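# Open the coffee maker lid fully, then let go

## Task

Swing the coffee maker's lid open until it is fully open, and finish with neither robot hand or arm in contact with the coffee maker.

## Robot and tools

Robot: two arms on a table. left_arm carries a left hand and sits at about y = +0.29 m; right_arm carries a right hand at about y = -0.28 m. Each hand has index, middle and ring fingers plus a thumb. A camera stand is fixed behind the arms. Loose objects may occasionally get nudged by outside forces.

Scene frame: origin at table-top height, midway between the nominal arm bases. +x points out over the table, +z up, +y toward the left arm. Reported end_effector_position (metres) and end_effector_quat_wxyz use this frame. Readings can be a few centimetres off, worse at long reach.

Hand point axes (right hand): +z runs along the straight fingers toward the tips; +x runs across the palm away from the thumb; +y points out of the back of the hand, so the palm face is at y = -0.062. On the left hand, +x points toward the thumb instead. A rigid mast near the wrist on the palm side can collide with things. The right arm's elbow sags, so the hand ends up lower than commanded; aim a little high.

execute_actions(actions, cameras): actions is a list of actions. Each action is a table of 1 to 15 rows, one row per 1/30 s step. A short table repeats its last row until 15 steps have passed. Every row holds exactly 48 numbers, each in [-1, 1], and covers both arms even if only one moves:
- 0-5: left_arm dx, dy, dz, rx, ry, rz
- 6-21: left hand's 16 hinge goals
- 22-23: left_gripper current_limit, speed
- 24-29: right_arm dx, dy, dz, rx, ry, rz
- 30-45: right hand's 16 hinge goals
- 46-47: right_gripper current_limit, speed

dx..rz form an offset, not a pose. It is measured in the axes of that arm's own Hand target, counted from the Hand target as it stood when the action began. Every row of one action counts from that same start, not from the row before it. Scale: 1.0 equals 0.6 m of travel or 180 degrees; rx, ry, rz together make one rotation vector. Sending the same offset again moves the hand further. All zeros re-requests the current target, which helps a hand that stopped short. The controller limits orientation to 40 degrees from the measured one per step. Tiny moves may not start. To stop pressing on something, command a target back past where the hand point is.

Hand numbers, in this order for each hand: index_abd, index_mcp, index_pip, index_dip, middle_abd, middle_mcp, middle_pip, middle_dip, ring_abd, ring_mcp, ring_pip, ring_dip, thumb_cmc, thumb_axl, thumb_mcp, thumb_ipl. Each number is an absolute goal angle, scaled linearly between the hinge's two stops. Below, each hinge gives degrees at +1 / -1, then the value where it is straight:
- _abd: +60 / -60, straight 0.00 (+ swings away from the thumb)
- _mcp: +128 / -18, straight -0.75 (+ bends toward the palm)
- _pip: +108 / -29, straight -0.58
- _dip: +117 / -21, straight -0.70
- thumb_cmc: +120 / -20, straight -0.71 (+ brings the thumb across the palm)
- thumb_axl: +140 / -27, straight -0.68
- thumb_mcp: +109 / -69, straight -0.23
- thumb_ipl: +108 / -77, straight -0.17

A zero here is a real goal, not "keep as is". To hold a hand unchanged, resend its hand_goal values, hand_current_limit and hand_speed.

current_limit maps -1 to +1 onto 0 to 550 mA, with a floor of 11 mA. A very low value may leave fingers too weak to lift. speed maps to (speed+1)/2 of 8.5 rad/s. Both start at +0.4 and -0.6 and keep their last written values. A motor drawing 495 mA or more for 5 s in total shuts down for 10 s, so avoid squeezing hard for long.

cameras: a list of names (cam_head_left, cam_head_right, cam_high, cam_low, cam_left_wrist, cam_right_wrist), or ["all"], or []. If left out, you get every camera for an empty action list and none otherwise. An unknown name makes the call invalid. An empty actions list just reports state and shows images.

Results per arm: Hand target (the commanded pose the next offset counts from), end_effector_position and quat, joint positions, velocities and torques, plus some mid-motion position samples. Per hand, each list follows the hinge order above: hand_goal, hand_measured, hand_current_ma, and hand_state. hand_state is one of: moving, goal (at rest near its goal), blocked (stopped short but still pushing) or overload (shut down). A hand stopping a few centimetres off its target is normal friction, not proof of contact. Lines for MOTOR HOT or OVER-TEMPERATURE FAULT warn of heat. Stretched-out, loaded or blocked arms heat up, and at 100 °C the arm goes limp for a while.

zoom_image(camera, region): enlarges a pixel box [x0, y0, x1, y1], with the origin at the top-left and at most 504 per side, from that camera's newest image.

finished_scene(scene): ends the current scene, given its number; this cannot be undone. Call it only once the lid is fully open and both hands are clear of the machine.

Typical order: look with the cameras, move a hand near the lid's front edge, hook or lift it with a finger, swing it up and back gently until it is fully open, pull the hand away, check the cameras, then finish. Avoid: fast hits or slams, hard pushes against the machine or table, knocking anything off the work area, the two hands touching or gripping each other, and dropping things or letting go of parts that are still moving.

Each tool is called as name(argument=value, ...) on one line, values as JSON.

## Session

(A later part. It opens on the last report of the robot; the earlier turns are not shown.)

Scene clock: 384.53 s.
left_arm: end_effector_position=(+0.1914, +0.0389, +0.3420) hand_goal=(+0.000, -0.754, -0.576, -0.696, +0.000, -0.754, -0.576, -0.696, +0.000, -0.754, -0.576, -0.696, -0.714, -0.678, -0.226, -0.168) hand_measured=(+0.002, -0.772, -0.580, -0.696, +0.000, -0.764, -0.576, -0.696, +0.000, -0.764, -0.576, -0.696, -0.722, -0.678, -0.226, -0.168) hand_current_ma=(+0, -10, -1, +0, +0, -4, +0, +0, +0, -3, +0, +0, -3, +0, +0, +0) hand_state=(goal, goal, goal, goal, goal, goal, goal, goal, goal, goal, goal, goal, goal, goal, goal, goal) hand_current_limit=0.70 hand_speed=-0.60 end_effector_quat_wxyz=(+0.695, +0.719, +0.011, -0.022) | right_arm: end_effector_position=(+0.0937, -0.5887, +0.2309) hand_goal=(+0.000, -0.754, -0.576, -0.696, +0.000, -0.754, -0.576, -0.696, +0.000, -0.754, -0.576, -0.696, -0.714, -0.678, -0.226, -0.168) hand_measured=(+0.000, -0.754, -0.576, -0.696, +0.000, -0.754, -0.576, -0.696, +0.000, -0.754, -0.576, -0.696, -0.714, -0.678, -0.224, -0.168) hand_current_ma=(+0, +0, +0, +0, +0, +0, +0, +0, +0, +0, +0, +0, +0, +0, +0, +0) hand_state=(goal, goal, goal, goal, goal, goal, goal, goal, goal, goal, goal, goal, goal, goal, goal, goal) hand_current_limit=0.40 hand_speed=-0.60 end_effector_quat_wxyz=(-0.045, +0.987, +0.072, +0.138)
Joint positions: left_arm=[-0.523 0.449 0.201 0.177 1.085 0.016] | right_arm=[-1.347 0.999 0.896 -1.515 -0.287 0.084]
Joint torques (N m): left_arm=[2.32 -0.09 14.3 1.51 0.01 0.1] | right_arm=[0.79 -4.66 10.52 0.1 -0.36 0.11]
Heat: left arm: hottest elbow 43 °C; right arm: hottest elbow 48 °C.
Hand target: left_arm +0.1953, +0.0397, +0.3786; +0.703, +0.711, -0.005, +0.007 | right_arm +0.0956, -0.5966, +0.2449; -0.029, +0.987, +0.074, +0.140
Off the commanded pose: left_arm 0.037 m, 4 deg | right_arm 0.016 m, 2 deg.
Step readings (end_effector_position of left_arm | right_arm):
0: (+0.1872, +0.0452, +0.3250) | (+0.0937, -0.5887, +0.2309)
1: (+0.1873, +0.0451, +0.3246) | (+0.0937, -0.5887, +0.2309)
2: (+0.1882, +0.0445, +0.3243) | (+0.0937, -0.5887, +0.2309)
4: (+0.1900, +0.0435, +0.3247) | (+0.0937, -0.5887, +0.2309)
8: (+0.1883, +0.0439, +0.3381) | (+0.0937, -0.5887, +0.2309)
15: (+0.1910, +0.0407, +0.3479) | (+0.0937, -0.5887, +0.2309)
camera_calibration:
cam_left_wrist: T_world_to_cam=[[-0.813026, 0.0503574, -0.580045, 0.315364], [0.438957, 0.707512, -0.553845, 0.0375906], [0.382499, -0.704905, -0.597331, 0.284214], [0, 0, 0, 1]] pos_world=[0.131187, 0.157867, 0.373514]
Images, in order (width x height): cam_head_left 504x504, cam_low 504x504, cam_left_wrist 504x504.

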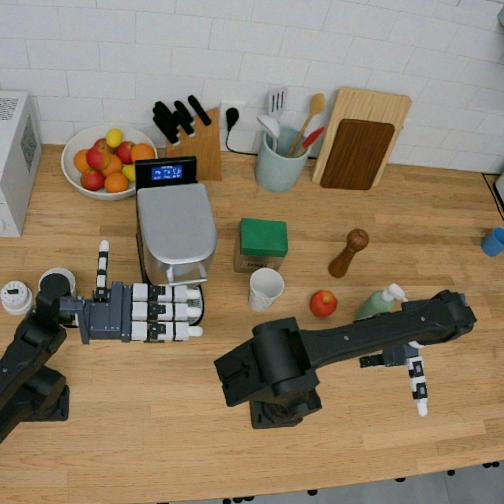

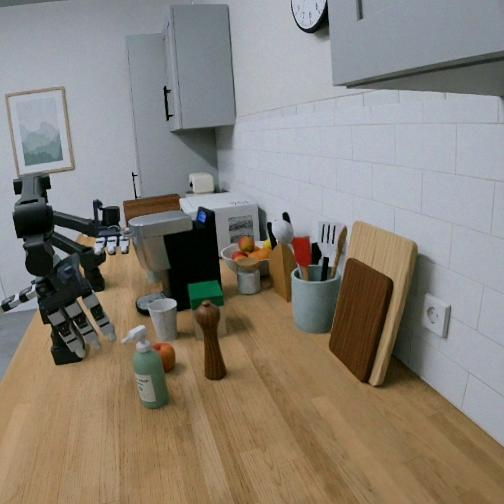

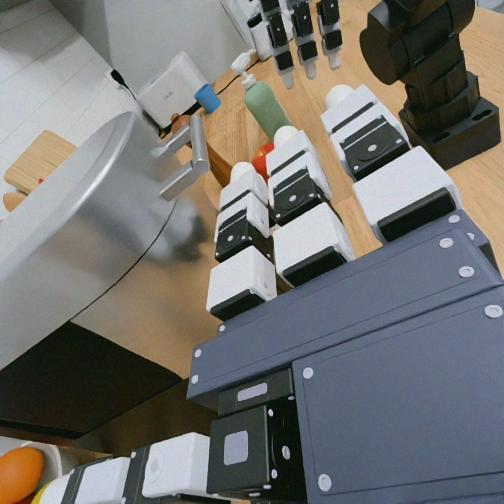

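execute_actions(actions=[[[0.0142,0.05,0,0,0,0,0,-0.754,-0.576,-0.696,0,-0.754,-0.576,-0.696,0,-0.754,-0.576,-0.696,-0.714,-0.678,-0.226,-0.168,0.7,-0.6,0,0,0,0,0,0,0,-0.754,-0.576,-0.696,0,-0.754,-0.576,-0.696,0,-0.754,-0.576,-0.696,-0.714,-0.678,-0.226,-0.168,0.4,-0.6]]], cameras=["cam_low","cam_head_left","cam_left_wrist"])

zoom_image(camera="cam_low", region=[95, 205, 155, 260])

zoom_image(camera="cam_head_left", region=[120, 240, 220, 320])

Scene clock: 401.37 s.
left_arm: end_effector_position=(+0.1985, +0.0387, +0.3748) hand_goal=(+0.000, -0.754, -0.576, -0.696, +0.000, -0.754, -0.576, -0.696, +0.000, -0.754, -0.576, -0.696, -0.714, -0.678, -0.226, -0.168) hand_measured=(+0.002, -0.774, -0.580, -0.696, +0.000, -0.764, -0.576, -0.696, +0.000, -0.764, -0.576, -0.696, -0.722, -0.678, -0.226, -0.168) hand_current_ma=(+0, -12, -1, +0, +0, -4, +0, +0, +0, -3, +0, +0, -3, +0, +0, +0) hand_state=(goal, goal, goal, goal, goal, goal, goal, goal, goal, goal, goal, goal, goal, goal, goal, goal) hand_current_limit=0.70 hand_speed=-0.60 end_effector_quat_wxyz=(+0.695, +0.719, +0.010, -0.016) | right_arm: end_effector_position=(+0.0937, -0.5887, +0.2309) hand_goal=(+0.000, -0.754, -0.576, -0.696, +0.000, -0.754, -0.576, -0.696, +0.000, -0.754, -0.576, -0.696, -0.714, -0.678, -0.226, -0.168) hand_measured=(+0.000, -0.754, -0.576, -0.696, +0.000, -0.754, -0.576, -0.696, +0.000, -0.754, -0.576, -0.696, -0.714, -0.678, -0.224, -0.168) hand_current_ma=(+0, +0, +0, +0, +0, +0, +0, +0, +0, +0, +0, +0, +0, +0, +0, +0) hand_state=(goal, goal, goal, goal, goal, goal, goal, goal, goal, goal, goal, goal, goal, goal, goal, goal) hand_current_limit=0.40 hand_speed=-0.60 end_effector_quat_wxyz=(-0.045, +0.987, +0.072, +0.138)
Joint positions: left_arm=[-0.504 0.446 0.287 0.086 1.098 0.029] | right_arm=[-1.347 0.999 0.896 -1.515 -0.287 0.084]
Joint torques (N m): left_arm=[2.43 0.79 14.42 1.55 0.33 0.14] | right_arm=[0.85 -4.72 10.52 0.1 -0.36 0.12]
Heat: left arm: hottest elbow 44 °C; right arm: hottest elbow 48 °C.
Hand target: left_arm +0.2033, +0.0394, +0.4087; +0.703, +0.711, -0.005, +0.007 | right_arm +0.0956, -0.5966, +0.2449; -0.029, +0.987, +0.074, +0.140
Off the commanded pose: left_arm 0.034 m, 3 deg | right_arm 0.016 m, 2 deg.
Step readings (end_effector_position of left_arm | right_arm):
0: (+0.1913, +0.0389, +0.3421) | (+0.0937, -0.5887, +0.2309)
1: (+0.1914, +0.0388, +0.3421) | (+0.0937, -0.5887, +0.2309)
2: (+0.1924, +0.0388, +0.3427) | (+0.0937, -0.5887, +0.2309)
4: (+0.1946, +0.0386, +0.3463) | (+0.0937, -0.5887, +0.2309)
8: (+0.1976, +0.0389, +0.3645) | (+0.0937, -0.5887, +0.2309)
15: (+0.1986, +0.0388, +0.3752) | (+0.0937, -0.5887, +0.2309)
camera_calibration:
cam_left_wrist: T_world_to_cam=[[-0.80698, 0.0455428, -0.58882, 0.342511], [0.440833, 0.70992, -0.549254, 0.0505142], [0.393, -0.702808, -0.592968, 0.297131], [0, 0, 0, 1]] pos_world=[0.137358, 0.157366, 0.405612]
Images, in order (width x height): cam_head_left 504x504, cam_low 504x504, cam_left_wrist 504x504.

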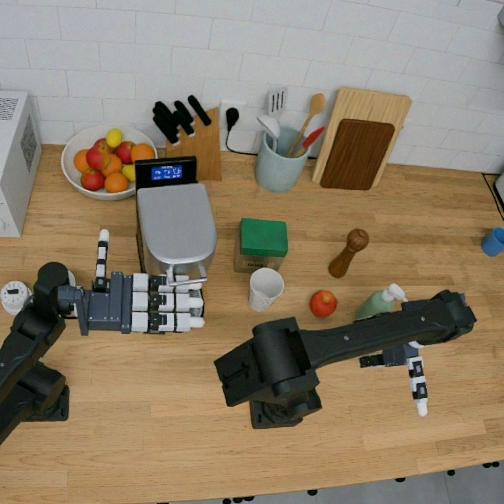

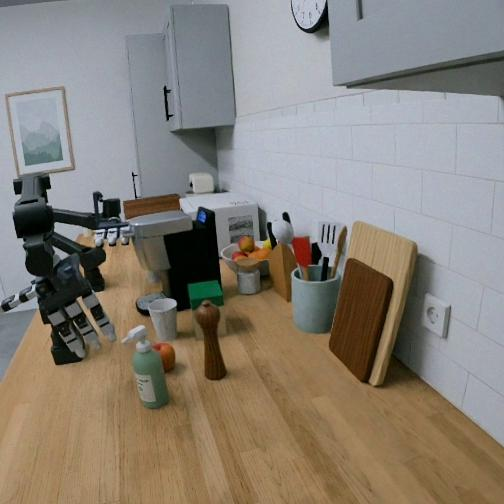

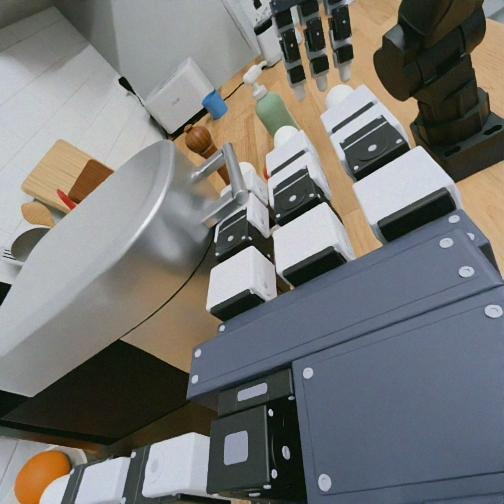

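Scaled by 8.400.

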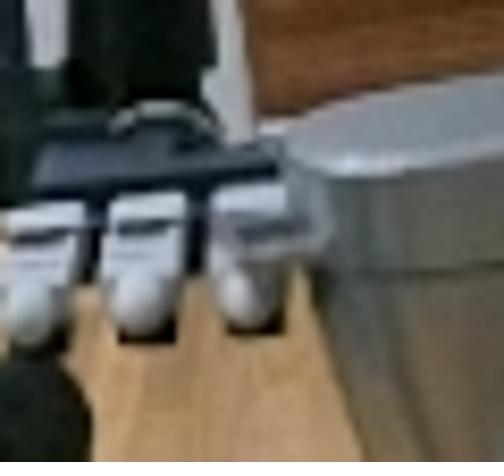

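Scaled by 5.040.

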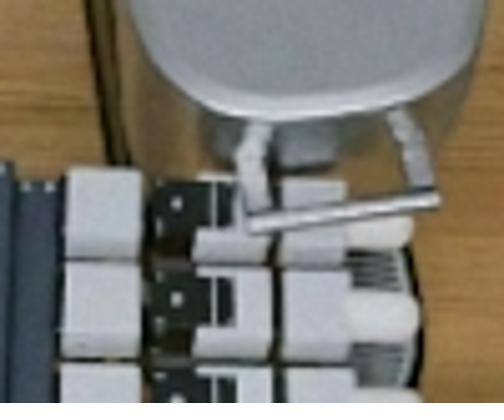

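execute_actions(actions=[[[0.0075,0.0583,0,0,0,0,0,-0.754,-0.576,-0.696,0,-0.754,-0.576,-0.696,0,-0.754,-0.576,-0.696,-0.714,-0.678,-0.226,-0.168,0.7,-0.6,0,0,0,0,0,0,0,-0.754,-0.576,-0.696,0,-0.754,-0.576,-0.696,0,-0.754,-0.576,-0.696,-0.714,-0.678,-0.226,-0.168,0.4,-0.6]]], cameras=["cam_low","cam_head_left","cam_left_wrist"])

zoom_image(camera="cam_low", region=[90, 180, 230, 290])

zoom_image(camera="cam_head_left", region=[120, 240, 220, 320])

Scene clock: 418.20 s.
left_arm: end_effector_position=(+0.2027, +0.0375, +0.4059) hand_goal=(+0.000, -0.754, -0.576, -0.696, +0.000, -0.754, -0.576, -0.696, +0.000, -0.754, -0.576, -0.696, -0.714, -0.678, -0.226, -0.168) hand_measured=(+0.002, -0.778, -0.580, -0.696, +0.000, -0.764, -0.576, -0.696, +0.000, -0.764, -0.576, -0.696, -0.722, -0.678, -0.226, -0.168) hand_current_ma=(+0, -16, -1, +0, +0, -4, +0, +0, +0, -3, +0, +0, -3, +0, +0, +0) hand_state=(goal, blocked, goal, goal, goal, goal, goal, goal, goal, goal, goal, goal, goal, goal, goal, goal) hand_current_limit=0.70 hand_speed=-0.60 end_effector_quat_wxyz=(+0.694, +0.719, +0.010, -0.020) | right_arm: end_effector_position=(+0.0937, -0.5887, +0.2309) hand_goal=(+0.000, -0.754, -0.576, -0.696, +0.000, -0.754, -0.576, -0.696, +0.000, -0.754, -0.576, -0.696, -0.714, -0.678, -0.226, -0.168) hand_measured=(+0.000, -0.754, -0.576, -0.696, +0.000, -0.754, -0.576, -0.696, +0.000, -0.754, -0.576, -0.696, -0.714, -0.678, -0.224, -0.168) hand_current_ma=(+0, +0, +0, +0, +0, +0, +0, +0, +0, +0, +0, +0, +0, +0, +0, +0) hand_state=(goal, goal, goal, goal, goal, goal, goal, goal, goal, goal, goal, goal, goal, goal, goal, goal) hand_current_limit=0.40 hand_speed=-0.60 end_effector_quat_wxyz=(-0.045, +0.987, +0.072, +0.138)
Joint positions: left_arm=[-0.496 0.45 0.373 -0.002 1.11 0.029] | right_arm=[-1.347 0.999 0.896 -1.515 -0.287 0.084]
Joint torques (N m): left_arm=[2.67 0.85 15.01 1.55 0.2 0.12] | right_arm=[0.85 -4.78 10.52 0.08 -0.36 0.12]
Motor temperatures (°C): left_arm=[25 29 52 27 27 27] | right_arm=[32 28 48 25 23 24]
Heat: left arm: hottest elbow 52 °C; right arm: hottest elbow 48 °C.
Hand target: left_arm +0.2071, +0.0390, +0.4436; +0.703, +0.711, -0.005, +0.007 | right_arm +0.0956, -0.5966, +0.2449; -0.029, +0.987, +0.074, +0.140
Off the commanded pose: left_arm 0.038 m, 4 deg | right_arm 0.016 m, 2 deg.
Step readings (end_effector_position of left_arm | right_arm):
0: (+0.1986, +0.0387, +0.3747) | (+0.0937, -0.5887, +0.2309)
1: (+0.1986, +0.0387, +0.3748) | (+0.0937, -0.5887, +0.2309)
2: (+0.1988, +0.0385, +0.3751) | (+0.0937, -0.5887, +0.2309)
4: (+0.2001, +0.0380, +0.3779) | (+0.0937, -0.5887, +0.2309)
8: (+0.2020, +0.0379, +0.3921) | (+0.0937, -0.5887, +0.2309)
15: (+0.2019, +0.0380, +0.4059) | (+0.0937, -0.5887, +0.2309)
camera_calibration:
cam_left_wrist: T_world_to_cam=[[-0.810152, 0.0508049, -0.584014, 0.362715], [0.441187, 0.708845, -0.550357, 0.0670008], [0.386014, -0.703532, -0.596687, 0.316097], [0, 0, 0, 1]] pos_world=[0.142276, 0.156463, 0.437316]
Images, in order (width x height): cam_head_left 504x504, cam_low 504x504, cam_left_wrist 504x504.

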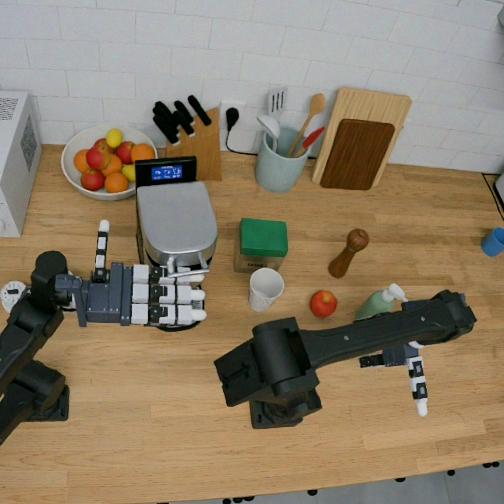

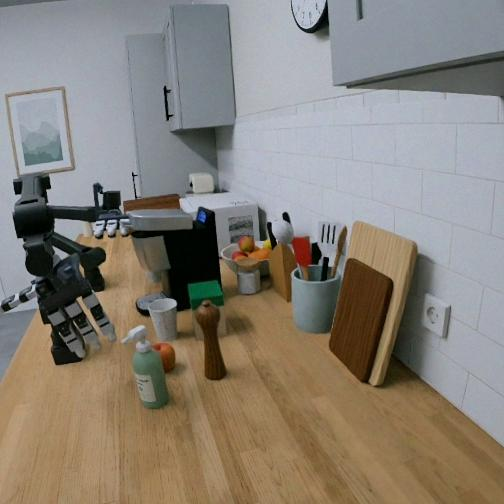

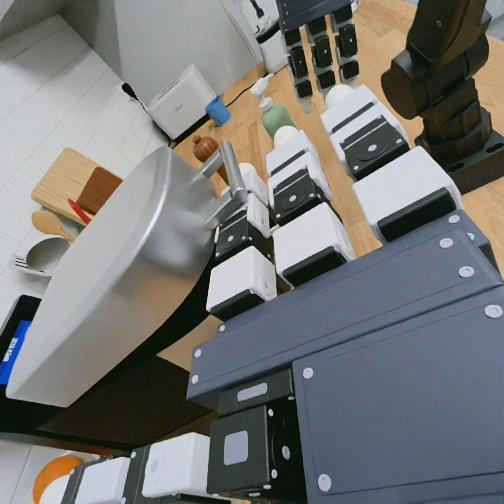

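Scaled by 3.600.

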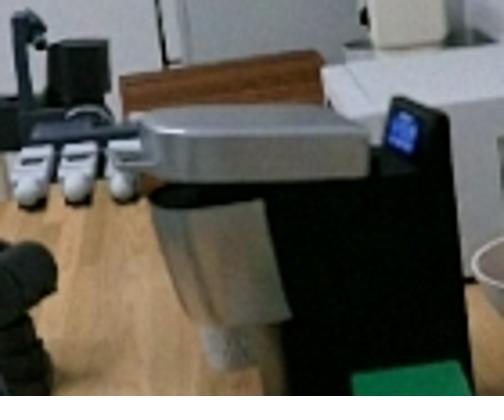

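Scaled by 5.040.

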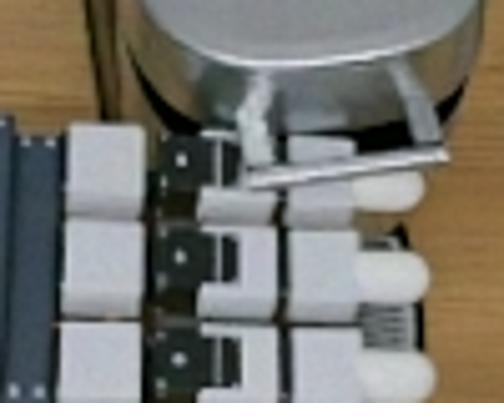

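execute_actions(actions=[[[0.0343,0.0536,0,0,0,0,0,-0.754,-0.576,-0.696,0,-0.754,-0.576,-0.696,0,-0.754,-0.576,-0.696,-0.714,-0.678,-0.226,-0.168,0.7,-0.6,0,0,0,0,0,0,0,-0.754,-0.576,-0.696,0,-0.754,-0.576,-0.696,0,-0.754,-0.576,-0.696,-0.714,-0.678,-0.226,-0.168,0.4,-0.6]],[[0.051,0.0592,0,0,0,0,0,-0.754,-0.576,-0.696,0,-0.754,-0.576,-0.696,0,-0.754,-0.576,-0.696,-0.714,-0.678,-0.226,-0.168,0.7,-0.6,0,0,0,0,0,0,0,-0.754,-0.576,-0.696,0,-0.754,-0.576,-0.696,0,-0.754,-0.576,-0.696,-0.714,-0.678,-0.226,-0.168,0.4,-0.6]]], cameras=["cam_low","cam_head_left","cam_left_wrist"])

zoom_image(camera="cam_low", region=[90, 140, 250, 290])

Scene clock: 443.40 s.
left_arm: end_effector_position=(+0.2558, +0.0365, +0.4809) hand_goal=(+0.000, -0.754, -0.576, -0.696, +0.000, -0.754, -0.576, -0.696, +0.000, -0.754, -0.576, -0.696, -0.714, -0.678, -0.226, -0.168) hand_measured=(+0.004, -0.762, -0.578, -0.696, +0.000, -0.764, -0.576, -0.696, +0.000, -0.764, -0.576, -0.696, -0.724, -0.678, -0.226, -0.168) hand_current_ma=(+0, -3, +0, +0, +0, -4, +0, +0, +0, -3, +0, +0, -3, +0, +0, +0) hand_state=(goal, goal, goal, goal, goal, goal, goal, goal, goal, goal, goal, goal, goal, goal, goal, goal) hand_current_limit=0.70 hand_speed=-0.60 end_effector_quat_wxyz=(+0.697, +0.717, +0.009, -0.015) | right_arm: end_effector_position=(+0.0937, -0.5887, +0.2309) hand_goal=(+0.000, -0.754, -0.576, -0.696, +0.000, -0.754, -0.576, -0.696, +0.000, -0.754, -0.576, -0.696, -0.714, -0.678, -0.226, -0.168) hand_measured=(+0.000, -0.754, -0.576, -0.696, +0.000, -0.754, -0.576, -0.696, +0.000, -0.754, -0.576, -0.696, -0.714, -0.678, -0.224, -0.168) hand_current_ma=(+0, +0, +0, +0, +0, +0, +0, +0, +0, +0, +0, +0, +0, +0, +0, +0) hand_state=(goal, goal, goal, goal, goal, goal, goal, goal, goal, goal, goal, goal, goal, goal, goal, goal) hand_current_limit=0.40 hand_speed=-0.60 end_effector_quat_wxyz=(-0.045, +0.987, +0.072, +0.138)
Joint positions: left_arm=[-0.39 0.64 0.611 -0.048 1.212 0.038] | right_arm=[-1.347 0.999 0.896 -1.515 -0.287 0.084]
Joint torques (N m): left_arm=[2.08 -1.32 14.2 1.43 0.06 0.08] | right_arm=[0.85 -4.72 10.54 0.1 -0.36 0.12]
Motor temperatures (°C): left_arm=[25 29 56 27 27 27] | right_arm=[32 28 48 25 23 24]
Heat: left arm: hottest elbow 56 °C; right arm: hottest elbow 48 °C.
Hand target: left_arm +0.2572, +0.0384, +0.5121; +0.703, +0.711, -0.005, +0.007 | right_arm +0.0956, -0.5966, +0.2449; -0.029, +0.987, +0.074, +0.140
Off the commanded pose: left_arm 0.031 m, 3 deg | right_arm 0.016 m, 2 deg.
Step readings (end_effector_position of left_arm | right_arm):
0: (+0.2027, +0.0375, +0.4059) | (+0.0937, -0.5887, +0.2309)
1: (+0.2025, +0.0376, +0.4063) | (+0.0937, -0.5887, +0.2309)
2: (+0.2026, +0.0375, +0.4075) | (+0.0937, -0.5887, +0.2309)
4: (+0.2057, +0.0377, +0.4111) | (+0.0937, -0.5887, +0.2309)
8: (+0.2103, +0.0377, +0.4296) | (+0.0937, -0.5887, +0.2309)
15: (+0.2135, +0.0378, +0.4492) | (+0.0937, -0.5887, +0.2309)
16: (+0.2137, +0.0378, +0.4499) | (+0.0937, -0.5887, +0.2309)
17: (+0.2144, +0.0376, +0.4509) | (+0.0937, -0.5887, +0.2309)
19: (+0.2183, +0.0376, +0.4555) | (+0.0937, -0.5887, +0.2309)
23: (+0.2310, +0.0383, +0.4796) | (+0.0937, -0.5887, +0.2309)
30: (+0.2537, +0.0373, +0.4829) | (+0.0937, -0.5887, +0.2309)
camera_calibration:
cam_left_wrist: T_world_to_cam=[[-0.805902, 0.0427964, -0.590501, 0.45193], [0.442608, 0.705978, -0.552896, 0.0864553], [0.393219, -0.70694, -0.587891, 0.333628], [0, 0, 0, 1]] pos_world=[0.194757, 0.155478, 0.510803]
Images, in order (width x height): cam_head_left 504x504, cam_low 504x504, cam_left_wrist 504x504.

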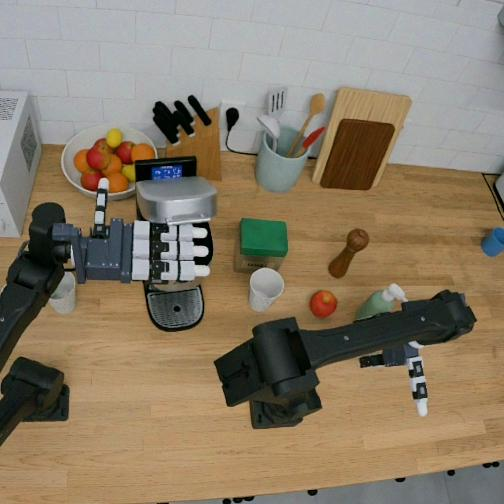

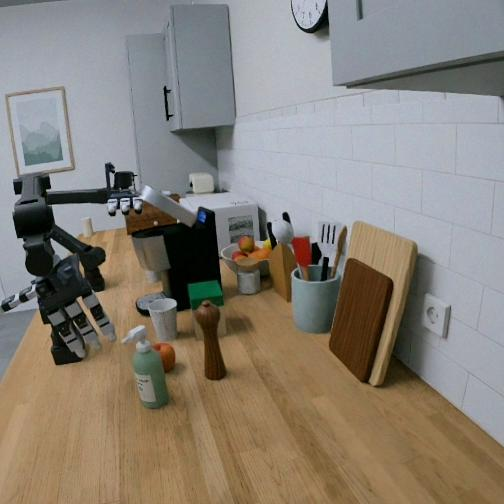

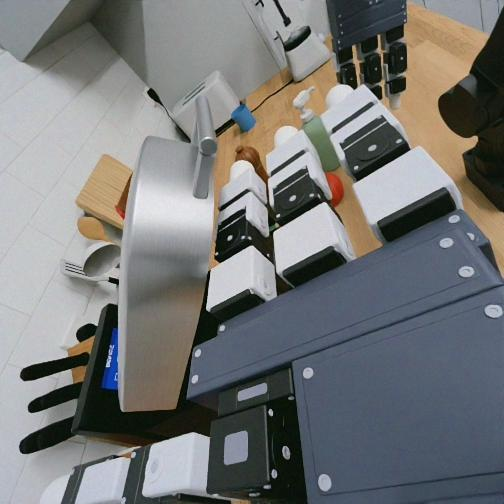

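Scaled by 3.150.

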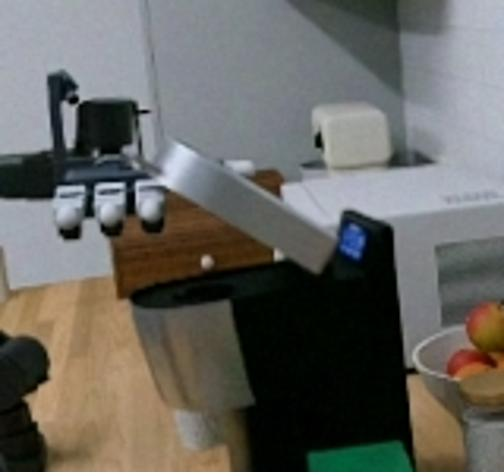

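execute_actions(actions=[[[0.0599,0.0407,0,0,0,0,0,-0.754,-0.576,-0.696,0,-0.754,-0.576,-0.696,0,-0.754,-0.576,-0.696,-0.714,-0.678,-0.226,-0.168,0.7,-0.6,0,0,0,0,0,0,0,-0.754,-0.576,-0.696,0,-0.754,-0.576,-0.696,0,-0.754,-0.576,-0.696,-0.714,-0.678,-0.226,-0.168,0.4,-0.6]],[[0.0599,0.0407,0,0,0,0,0,-0.754,-0.576,-0.696,0,-0.754,-0.576,-0.696,0,-0.754,-0.576,-0.696,-0.714,-0.678,-0.226,-0.168,0.7,-0.6,0,0,0,0,0,0,0,-0.754,-0.576,-0.696,0,-0.754,-0.576,-0.696,0,-0.754,-0.576,-0.696,-0.714,-0.678,-0.226,-0.168,0.4,-0.6]]], cameras=["cam_low","cam_head_left","cam_high","cam_left_wrist"])

zoom_image(camera="cam_low", region=[90, 140, 250, 290])

Scene clock: 462.13 s.
left_arm: end_effector_position=(+0.3250, +0.0365, +0.5321) hand_goal=(+0.000, -0.754, -0.576, -0.696, +0.000, -0.754, -0.576, -0.696, +0.000, -0.754, -0.576, -0.696, -0.714, -0.678, -0.226, -0.168) hand_measured=(+0.002, -0.764, -0.578, -0.696, +0.000, -0.764, -0.576, -0.696, +0.000, -0.764, -0.576, -0.696, -0.724, -0.678, -0.226, -0.168) hand_current_ma=(+0, -4, +0, +0, +0, -4, +0, +0, +0, -3, +0, +0, -3, +0, +0, +0) hand_state=(goal, goal, goal, goal, goal, goal, goal, goal, goal, goal, goal, goal, goal, goal, goal, goal) hand_current_limit=0.70 hand_speed=-0.60 end_effector_quat_wxyz=(+0.699, +0.715, +0.011, -0.013) | right_arm: end_effector_position=(+0.0937, -0.5887, +0.2309) hand_goal=(+0.000, -0.754, -0.576, -0.696, +0.000, -0.754, -0.576, -0.696, +0.000, -0.754, -0.576, -0.696, -0.714, -0.678, -0.226, -0.168) hand_measured=(+0.000, -0.754, -0.576, -0.696, +0.000, -0.754, -0.576, -0.696, +0.000, -0.754, -0.576, -0.696, -0.714, -0.678, -0.224, -0.168) hand_current_ma=(+0, +0, +0, +0, +0, +0, +0, +0, +0, +0, +0, +0, +0, +0, +0, +0) hand_state=(goal, goal, goal, goal, goal, goal, goal, goal, goal, goal, goal, goal, goal, goal, goal, goal) hand_current_limit=0.40 hand_speed=-0.60 end_effector_quat_wxyz=(-0.045, +0.987, +0.072, +0.138)
Joint positions: left_arm=[-0.305 0.851 0.826 -0.055 1.291 0.044] | right_arm=[-1.347 0.999 0.896 -1.515 -0.287 0.084]
Joint torques (N m): left_arm=[2.08 -3.66 14.39 1.32 0.37 0.11] | right_arm=[0.85 -4.72 10.54 0.1 -0.36 0.12]
Heat: left arm: hottest elbow 54 °C; right arm: hottest elbow 49 °C.
Hand target: left_arm +0.3283, +0.0381, +0.5623; +0.703, +0.711, -0.005, +0.007 | right_arm +0.0956, -0.5966, +0.2449; -0.029, +0.987, +0.074, +0.140
Off the commanded pose: left_arm 0.030 m, 3 deg | right_arm 0.016 m, 2 deg.
Step readings (end_effector_position of left_arm | right_arm):
0: (+0.2558, +0.0365, +0.4809) | (+0.0937, -0.5887, +0.2309)
1: (+0.2559, +0.0365, +0.4812) | (+0.0937, -0.5887, +0.2309)
2: (+0.2568, +0.0368, +0.4819) | (+0.0937, -0.5887, +0.2309)
4: (+0.2614, +0.0367, +0.4853) | (+0.0937, -0.5887, +0.2309)
8: (+0.2817, +0.0372, +0.4967) | (+0.0937, -0.5887, +0.2309)
15: (+0.2900, +0.0367, +0.5043) | (+0.0937, -0.5887, +0.2309)
16: (+0.2900, +0.0368, +0.5050) | (+0.0937, -0.5887, +0.2309)
17: (+0.2905, +0.0370, +0.5064) | (+0.0937, -0.5887, +0.2309)
19: (+0.2956, +0.0368, +0.5121) | (+0.0937, -0.5887, +0.2309)
23: (+0.3167, +0.0373, +0.5265) | (+0.0937, -0.5887, +0.2309)
30: (+0.3252, +0.0365, +0.5307) | (+0.0937, -0.5887, +0.2309)
camera_calibration:
cam_left_wrist: T_world_to_cam=[[-0.805476, 0.0338875, -0.591659, 0.538691], [0.438067, 0.706437, -0.555917, 0.0872727], [0.399131, -0.706964, -0.583863, 0.33254], [0, 0, 0, 1]] pos_world=[0.262944, 0.155186, 0.561395]
Images, in order (width x height): cam_head_left 504x504, cam_high 504x504, cam_low 504x504, cam_left_wrist 504x504.

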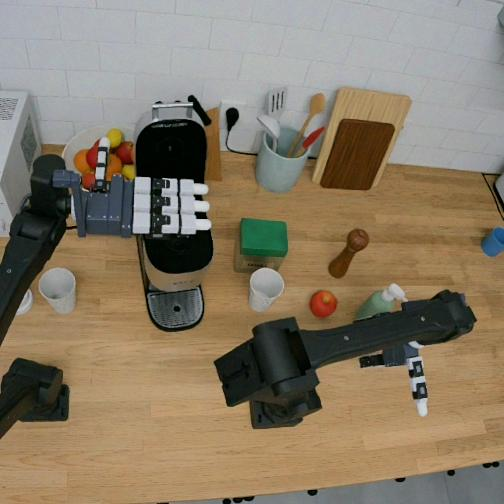

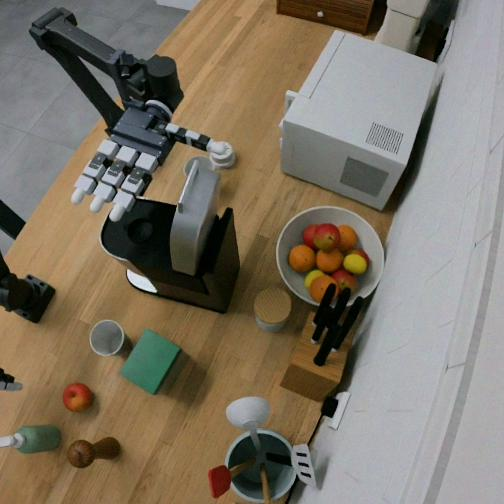

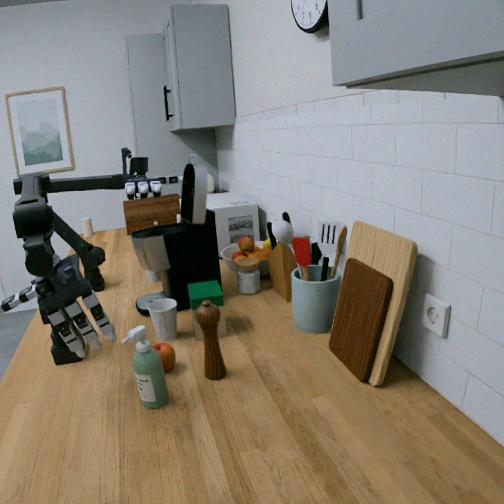

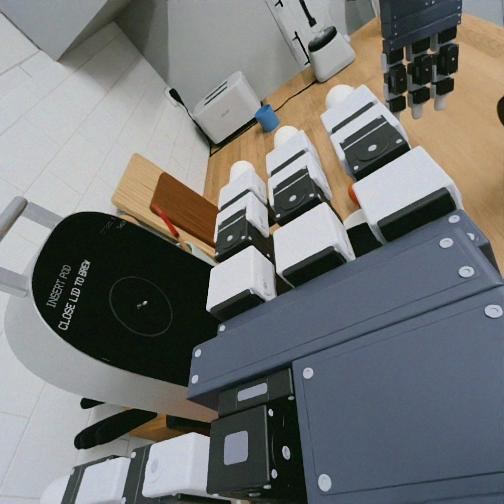

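Scaled by 3.150.

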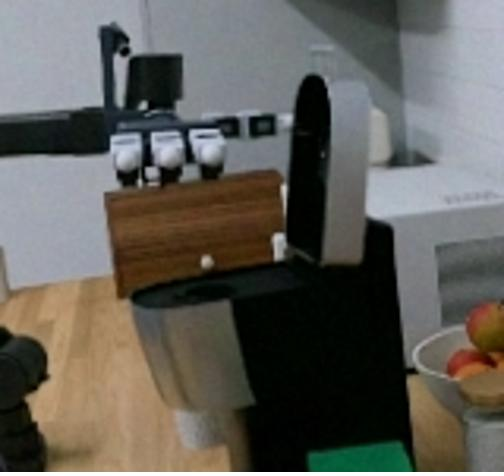

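execute_actions(actions=[[[0.0417,0,0,0,0,0,0,-0.754,-0.576,-0.696,0,-0.754,-0.576,-0.696,0,-0.754,-0.576,-0.696,-0.714,-0.678,-0.226,-0.168,0.7,-0.6,0,0,0,0,0,0,0,-0.754,-0.576,-0.696,0,-0.754,-0.576,-0.696,0,-0.754,-0.576,-0.696,-0.714,-0.678,-0.226,-0.168,0.4,-0.6]],[[0.0417,0,0,0,0,0,0,-0.754,-0.576,-0.696,0,-0.754,-0.576,-0.696,0,-0.754,-0.576,-0.696,-0.714,-0.678,-0.226,-0.168,0.7,-0.6,0,0,0,0,0,0,0,-0.754,-0.576,-0.696,0,-0.754,-0.576,-0.696,0,-0.754,-0.576,-0.696,-0.714,-0.678,-0.226,-0.168,0.4,-0.6]]], cameras=["cam_low","cam_head_left","cam_high","cam_left_wrist"])

zoom_image(camera="cam_low", region=[90, 140, 250, 290])

Scene clock: 476.70 s.
left_arm: end_effector_position=(+0.3751, +0.0347, +0.5297) hand_goal=(+0.000, -0.754, -0.576, -0.696, +0.000, -0.754, -0.576, -0.696, +0.000, -0.754, -0.576, -0.696, -0.714, -0.678, -0.226, -0.168) hand_measured=(+0.002, -0.764, -0.578, -0.696, +0.000, -0.764, -0.576, -0.696, +0.000, -0.764, -0.576, -0.696, -0.724, -0.678, -0.226, -0.168) hand_current_ma=(+0, -4, +0, +0, +0, -4, +0, +0, +0, -3, +0, +0, -3, +0, +0, +0) hand_state=(goal, goal, goal, goal, goal, goal, goal, goal, goal, goal, goal, goal, goal, goal, goal, goal) hand_current_limit=0.70 hand_speed=-0.60 end_effector_quat_wxyz=(+0.697, +0.717, +0.018, -0.022) | right_arm: end_effector_position=(+0.0937, -0.5887, +0.2309) hand_goal=(+0.000, -0.754, -0.576, -0.696, +0.000, -0.754, -0.576, -0.696, +0.000, -0.754, -0.576, -0.696, -0.714, -0.678, -0.226, -0.168) hand_measured=(+0.000, -0.754, -0.576, -0.696, +0.000, -0.754, -0.576, -0.696, +0.000, -0.754, -0.576, -0.696, -0.714, -0.678, -0.224, -0.168) hand_current_ma=(+0, +0, +0, +0, +0, +0, +0, +0, +0, +0, +0, +0, +0, +0, +0, +0) hand_state=(goal, goal, goal, goal, goal, goal, goal, goal, goal, goal, goal, goal, goal, goal, goal, goal) hand_current_limit=0.40 hand_speed=-0.60 end_effector_quat_wxyz=(-0.045, +0.987, +0.072, +0.138)
Joint positions: left_arm=[-0.267 0.994 0.908 -0.031 1.332 0.057] | right_arm=[-1.347 0.999 0.896 -1.515 -0.287 0.084]
Joint torques (N m): left_arm=[2.32 -6.07 14.31 2.1 0.41 0.09] | right_arm=[0.91 -4.66 10.52 0.1 -0.36 0.11]
Motor temperatures (°C): left_arm=[25 29 59 26 27 27] | right_arm=[32 28 49 25 23 24]
Heat: left arm: hottest elbow 59 °C; right arm: hottest elbow 49 °C.
Hand target: left_arm +0.3782, +0.0381, +0.5631; +0.703, +0.711, -0.005, +0.007 | right_arm +0.0956, -0.5966, +0.2449; -0.029, +0.987, +0.074, +0.140
Off the commanded pose: left_arm 0.034 m, 4 deg | right_arm 0.016 m, 2 deg.
Step readings (end_effector_position of left_arm | right_arm):
0: (+0.3250, +0.0365, +0.5321) | (+0.0937, -0.5887, +0.2309)
1: (+0.3250, +0.0365, +0.5322) | (+0.0937, -0.5887, +0.2309)
2: (+0.3253, +0.0363, +0.5322) | (+0.0937, -0.5887, +0.2309)
4: (+0.3297, +0.0365, +0.5331) | (+0.0937, -0.5887, +0.2309)
8: (+0.3448, +0.0349, +0.5319) | (+0.0937, -0.5887, +0.2309)
15: (+0.3518, +0.0342, +0.5271) | (+0.0937, -0.5887, +0.2309)
16: (+0.3516, +0.0342, +0.5277) | (+0.0937, -0.5887, +0.2309)
17: (+0.3517, +0.0342, +0.5284) | (+0.0937, -0.5887, +0.2309)
19: (+0.3544, +0.0343, +0.5308) | (+0.0937, -0.5887, +0.2309)
23: (+0.3680, +0.0351, +0.5336) | (+0.0937, -0.5887, +0.2309)
30: (+0.3753, +0.0347, +0.5295) | (+0.0937, -0.5887, +0.2309)
camera_calibration:
cam_left_wrist: T_world_to_cam=[[-0.81894, 0.0396387, -0.572509, 0.572408], [0.427256, 0.708135, -0.562136, 0.0725108], [0.383131, -0.704963, -0.596856, 0.322589], [0, 0, 0, 1]] pos_world=[0.314193, 0.153376, 0.561008]
Images, in order (width x height): cam_head_left 504x504, cam_high 504x504, cam_low 504x504, cam_left_wrist 504x504.

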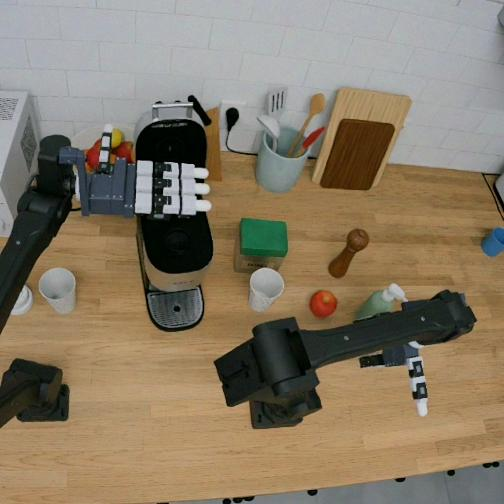

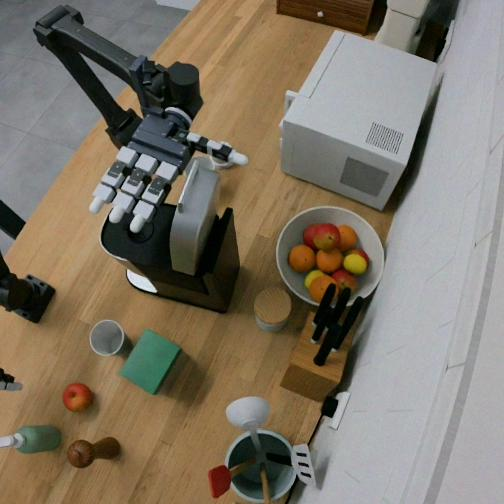

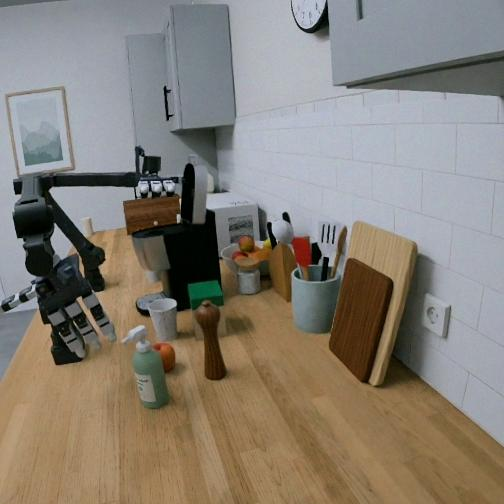

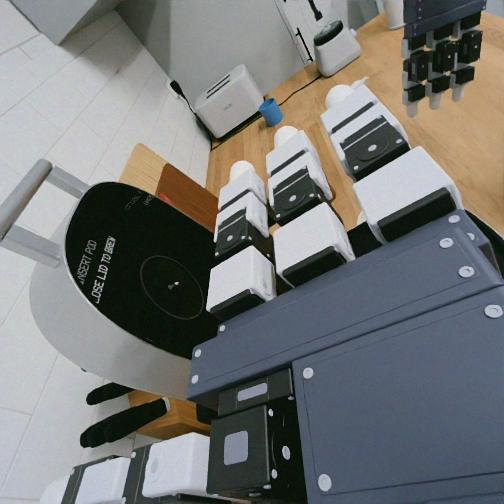

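Scaled by 3.150.

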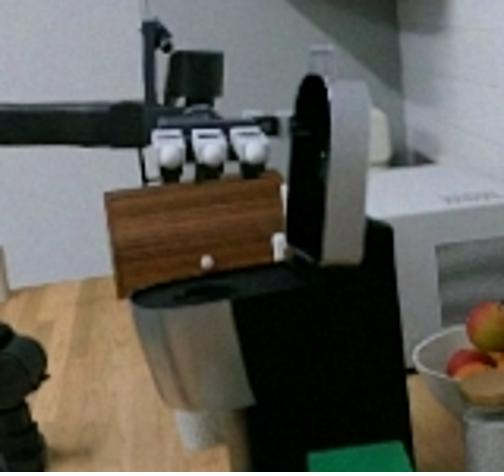

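execute_actions(actions=[[[0.0417,0,0,0,0,0,0,-0.754,-0.576,-0.696,0,-0.754,-0.576,-0.696,0,-0.754,-0.576,-0.696,-0.714,-0.678,-0.226,-0.168,0.7,-0.6,0,0,0,0,0,0,0,-0.754,-0.576,-0.696,0,-0.754,-0.576,-0.696,0,-0.754,-0.576,-0.696,-0.714,-0.678,-0.226,-0.168,0.4,-0.6]],[[0.02,0,0,0,0,0,0,-0.754,-0.576,-0.696,0,-0.754,-0.576,-0.696,0,-0.754,-0.576,-0.696,-0.714,-0.678,-0.226,-0.168,0.7,-0.6,0,0,0,0,0,0,0,-0.754,-0.576,-0.696,0,-0.754,-0.576,-0.696,0,-0.754,-0.576,-0.696,-0.714,-0.678,-0.226,-0.168,0.4,-0.6]],[[0.02,0,0,0,0,0,0,-0.754,-0.576,-0.696,0,-0.754,-0.576,-0.696,0,-0.754,-0.576,-0.696,-0.714,-0.678,-0.226,-0.168,0.7,-0.6,0,0,0,0,0,0,0,-0.754,-0.576,-0.696,0,-0.754,-0.576,-0.696,0,-0.754,-0.576,-0.696,-0.714,-0.678,-0.226,-0.168,0.4,-0.6]]], cameras=["cam_low","cam_head_left","cam_high","cam_left_wrist"])

zoom_image(camera="cam_low", region=[90, 140, 250, 290])

Scene clock: 488.73 s.
left_arm: end_effector_position=(+0.4114, +0.0330, +0.5360) hand_goal=(+0.000, -0.754, -0.576, -0.696, +0.000, -0.754, -0.576, -0.696, +0.000, -0.754, -0.576, -0.696, -0.714, -0.678, -0.226, -0.168) hand_measured=(+0.002, -0.764, -0.578, -0.696, +0.000, -0.764, -0.576, -0.696, +0.000, -0.764, -0.576, -0.696, -0.724, -0.678, -0.226, -0.168) hand_current_ma=(+0, -4, +0, +0, +0, -4, +0, +0, +0, -3, +0, +0, -3, +0, +0, +0) hand_state=(goal, goal, goal, goal, goal, goal, goal, goal, goal, goal, goal, goal, goal, goal, goal, goal) hand_current_limit=0.70 hand_speed=-0.60 end_effector_quat_wxyz=(+0.699, +0.715, +0.008, -0.026) | right_arm: end_effector_position=(+0.0937, -0.5887, +0.2309) hand_goal=(+0.000, -0.754, -0.576, -0.696, +0.000, -0.754, -0.576, -0.696, +0.000, -0.754, -0.576, -0.696, -0.714, -0.678, -0.226, -0.168) hand_measured=(+0.000, -0.754, -0.576, -0.696, +0.000, -0.754, -0.576, -0.696, +0.000, -0.754, -0.576, -0.696, -0.714, -0.678, -0.224, -0.168) hand_current_ma=(+0, +0, +0, +0, +0, +0, +0, +0, +0, +0, +0, +0, +0, +0, +0, +0) hand_state=(goal, goal, goal, goal, goal, goal, goal, goal, goal, goal, goal, goal, goal, goal, goal, goal) hand_current_limit=0.40 hand_speed=-0.60 end_effector_quat_wxyz=(-0.045, +0.987, +0.072, +0.138)
Joint positions: left_arm=[-0.244 1.106 0.995 -0.001 1.375 0.062] | right_arm=[-1.347 0.999 0.896 -1.515 -0.287 0.084]
Joint torques (N m): left_arm=[3.02 -5.89 14.68 2.25 -0.11 0.11] | right_arm=[0.85 -4.66 10.54 0.09 -0.36 0.12]
Motor temperatures (°C): left_arm=[25 29 57 26 27 27] | right_arm=[32 28 49 24 23 24]
Heat: left arm: hottest elbow 57 °C; right arm: hottest elbow 49 °C.
Hand target: left_arm +0.4273, +0.0383, +0.5639; +0.703, +0.711, -0.005, +0.007 | right_arm +0.0956, -0.5966, +0.2449; -0.029, +0.987, +0.074, +0.140
Off the commanded pose: left_arm 0.033 m, 4 deg | right_arm 0.016 m, 2 deg.
Step readings (end_effector_position of left_arm | right_arm):
0: (+0.3751, +0.0347, +0.5297) | (+0.0937, -0.5887, +0.2309)
1: (+0.3750, +0.0347, +0.5299) | (+0.0937, -0.5887, +0.2309)
2: (+0.3753, +0.0347, +0.5303) | (+0.0937, -0.5887, +0.2309)
4: (+0.3782, +0.0344, +0.5325) | (+0.0937, -0.5887, +0.2309)
8: (+0.3920, +0.0347, +0.5349) | (+0.0937, -0.5887, +0.2309)
15: (+0.3994, +0.0345, +0.5307) | (+0.0937, -0.5887, +0.2309)
16: (+0.3993, +0.0345, +0.5309) | (+0.0937, -0.5887, +0.2309)
17: (+0.3991, +0.0346, +0.5317) | (+0.0937, -0.5887, +0.2309)
19: (+0.4001, +0.0342, +0.5331) | (+0.0937, -0.5887, +0.2309)
23: (+0.4054, +0.0339, +0.5353) | (+0.0937, -0.5887, +0.2309)
30: (+0.4090, +0.0339, +0.5334) | (+0.0937, -0.5887, +0.2309)
31: (+0.4090, +0.0339, +0.5334) | (+0.0937, -0.5887, +0.2309)
32: (+0.4089, +0.0339, +0.5338) | (+0.0937, -0.5887, +0.2309)
34: (+0.4105, +0.0337, +0.5349) | (+0.0937, -0.5887, +0.2309)
38: (+0.4116, +0.0331, +0.5360) | (+0.0937, -0.5887, +0.2309)
45: (+0.4114, +0.0330, +0.5360) | (+0.0937, -0.5887, +0.2309)
camera_calibration:
cam_left_wrist: T_world_to_cam=[[-0.813246, 0.0530679, -0.579495, 0.60674], [0.446279, 0.69596, -0.562561, 0.0546152], [0.373452, -0.716117, -0.58967, 0.31182], [0, 0, 0, 1]] pos_world=[0.352606, 0.153091, 0.566199]
Images, in order (width x height): cam_head_left 504x504, cam_high 504x504, cam_low 504x504, cam_left_wrist 504x504.

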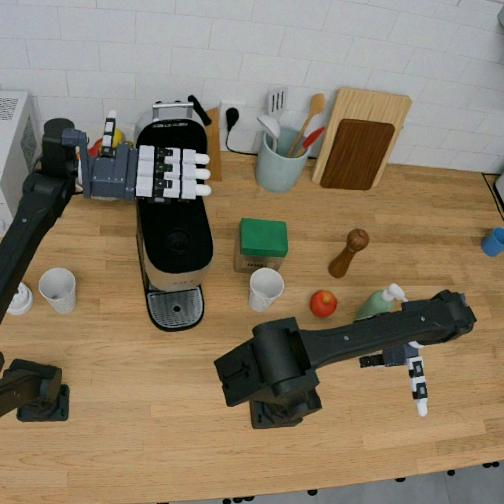

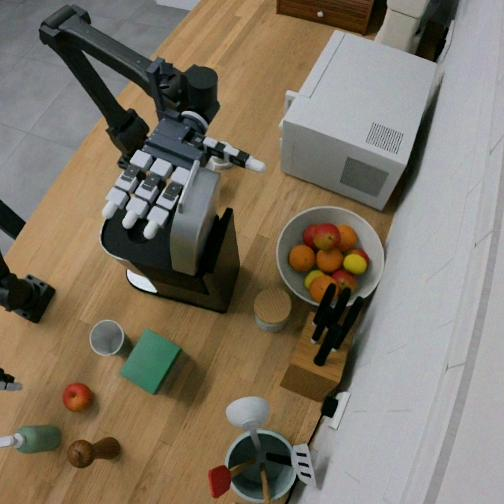

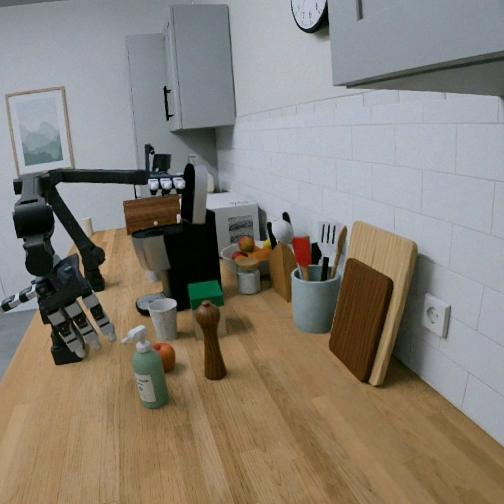

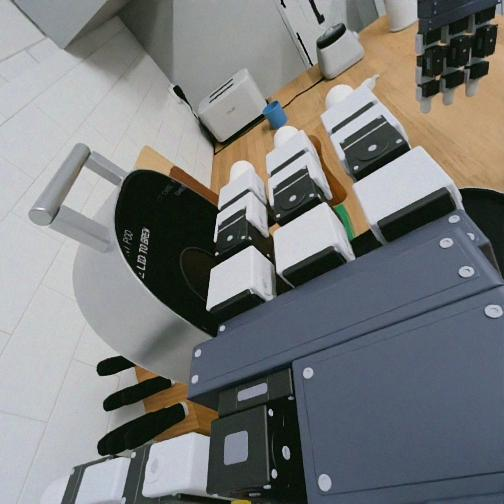

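Scaled by 3.150.

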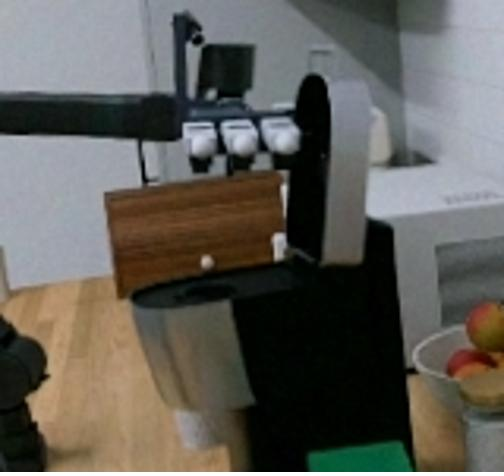

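execute_actions(actions=[[[0.02,0,0,0,0,0,0,-0.754,-0.576,-0.696,0,-0.754,-0.576,-0.696,0,-0.754,-0.576,-0.696,-0.714,-0.678,-0.226,-0.168,0.7,-0.6,0,0,0,0,0,0,0,-0.754,-0.576,-0.696,0,-0.754,-0.576,-0.696,0,-0.754,-0.576,-0.696,-0.714,-0.678,-0.226,-0.168,0.4,-0.6]]], cameras=["cam_low","cam_head_left","cam_high","cam_left_wrist"])

zoom_image(camera="cam_low", region=[90, 140, 250, 290])

zoom_image(camera="cam_head_left", region=[100, 80, 240, 220])

Scene clock: 499.60 s.
left_arm: end_effector_position=(+0.4223, +0.0324, +0.5392) hand_goal=(+0.000, -0.754, -0.576, -0.696, +0.000, -0.754, -0.576, -0.696, +0.000, -0.754, -0.576, -0.696, -0.714, -0.678, -0.226, -0.168) hand_measured=(+0.002, -0.764, -0.578, -0.696, +0.000, -0.764, -0.576, -0.696, +0.000, -0.764, -0.576, -0.696, -0.724, -0.678, -0.226, -0.168) hand_current_ma=(+0, -4, +0, +0, +0, -4, +0, +0, +0, -3, +0, +0, -3, +0, +0, +0) hand_state=(goal, goal, goal, goal, goal, goal, goal, goal, goal, goal, goal, goal, goal, goal, goal, goal) hand_current_limit=0.70 hand_speed=-0.60 end_effector_quat_wxyz=(+0.700, +0.714, +0.005, -0.025) | right_arm: end_effector_position=(+0.0937, -0.5887, +0.2309) hand_goal=(+0.000, -0.754, -0.576, -0.696, +0.000, -0.754, -0.576, -0.696, +0.000, -0.754, -0.576, -0.696, -0.714, -0.678, -0.226, -0.168) hand_measured=(+0.000, -0.754, -0.576, -0.696, +0.000, -0.754, -0.576, -0.696, +0.000, -0.754, -0.576, -0.696, -0.714, -0.678, -0.224, -0.168) hand_current_ma=(+0, +0, +0, +0, +0, +0, +0, +0, +0, +0, +0, +0, +0, +0, +0, +0) hand_state=(goal, goal, goal, goal, goal, goal, goal, goal, goal, goal, goal, goal, goal, goal, goal, goal) hand_current_limit=0.40 hand_speed=-0.60 end_effector_quat_wxyz=(-0.045, +0.987, +0.072, +0.138)
Joint positions: left_arm=[-0.239 1.137 1.024 0.006 1.382 0.062] | right_arm=[-1.347 0.999 0.896 -1.515 -0.287 0.084]
Joint torques (N m): left_arm=[3.14 -6.36 14.49 2.14 -0.18 0.11] | right_arm=[0.85 -4.72 10.52 0.1 -0.36 0.12]
Motor temperatures (°C): left_arm=[25 29 59 26 27 27] | right_arm=[32 28 49 24 23 24]
Heat: left arm: hottest elbow 59 °C; right arm: hottest elbow 49 °C.
Hand target: left_arm +0.4391, +0.0383, +0.5643; +0.703, +0.711, -0.005, +0.007 | right_arm +0.0956, -0.5966, +0.2449; -0.029, +0.987, +0.074, +0.140
Off the commanded pose: left_arm 0.031 m, 4 deg | right_arm 0.016 m, 2 deg.
Step readings (end_effector_position of left_arm | right_arm):
0: (+0.4114, +0.0330, +0.5360) | (+0.0937, -0.5887, +0.2309)
1: (+0.4113, +0.0330, +0.5362) | (+0.0937, -0.5887, +0.2309)
2: (+0.4115, +0.0329, +0.5364) | (+0.0937, -0.5887, +0.2309)
4: (+0.4129, +0.0325, +0.5372) | (+0.0937, -0.5887, +0.2309)
8: (+0.4189, +0.0318, +0.5388) | (+0.0937, -0.5887, +0.2309)
15: (+0.4223, +0.0324, +0.5392) | (+0.0937, -0.5887, +0.2309)
camera_calibration:
cam_left_wrist: T_world_to_cam=[[-0.810371, 0.0540439, -0.58342, 0.618385], [0.450727, 0.693704, -0.561801, 0.0497504], [0.374359, -0.71823, -0.586516, 0.307182], [0, 0, 0, 1]] pos_world=[0.3637, 0.152696, 0.568895]
Images, in order (width x height): cam_head_left 504x504, cam_high 504x504, cam_low 504x504, cam_left_wrist 504x504.

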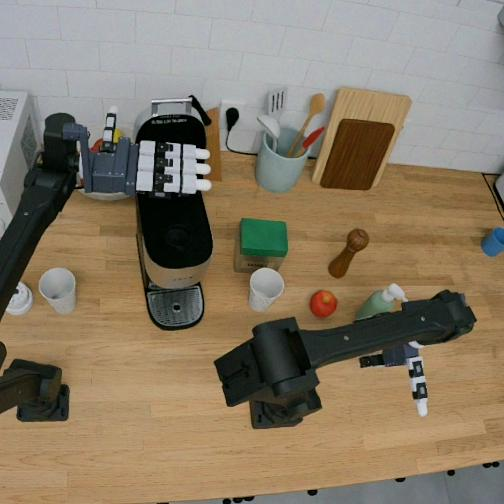

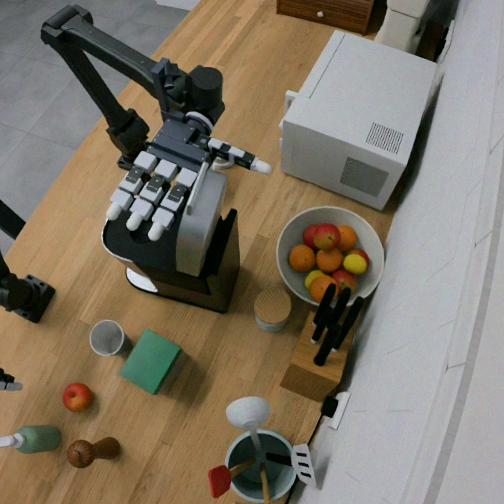

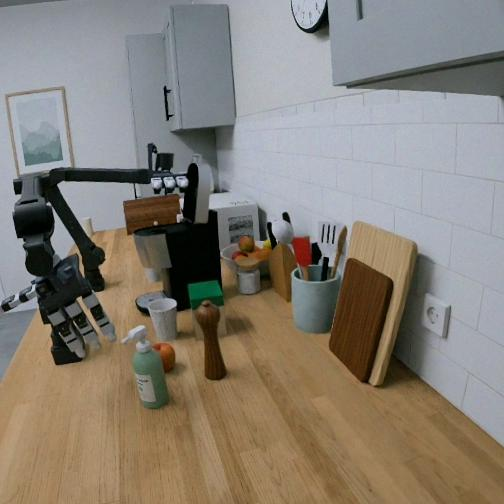

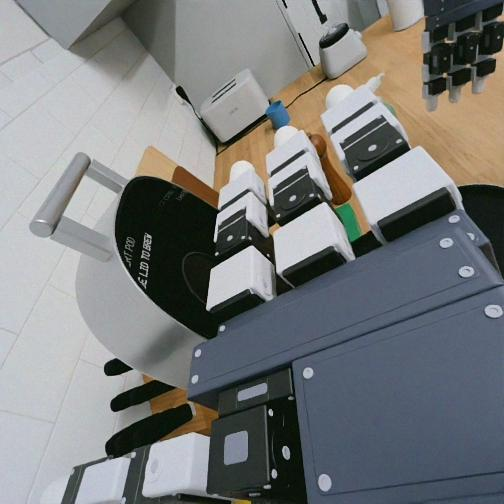

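Scaled by 3.150.

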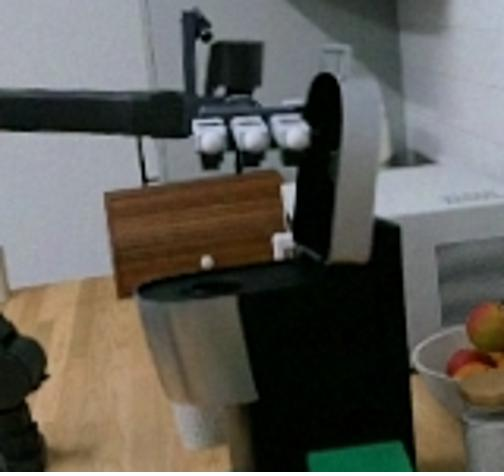

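Scaled by 3.600.

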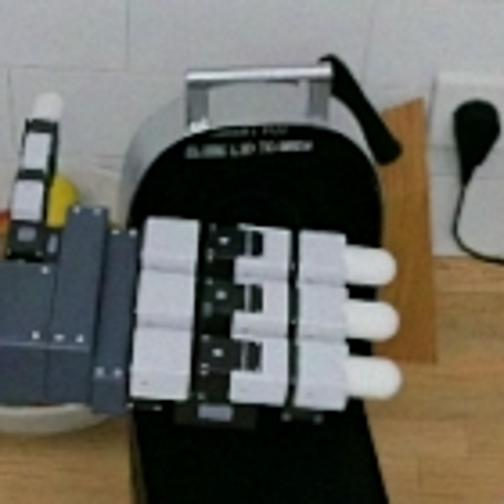

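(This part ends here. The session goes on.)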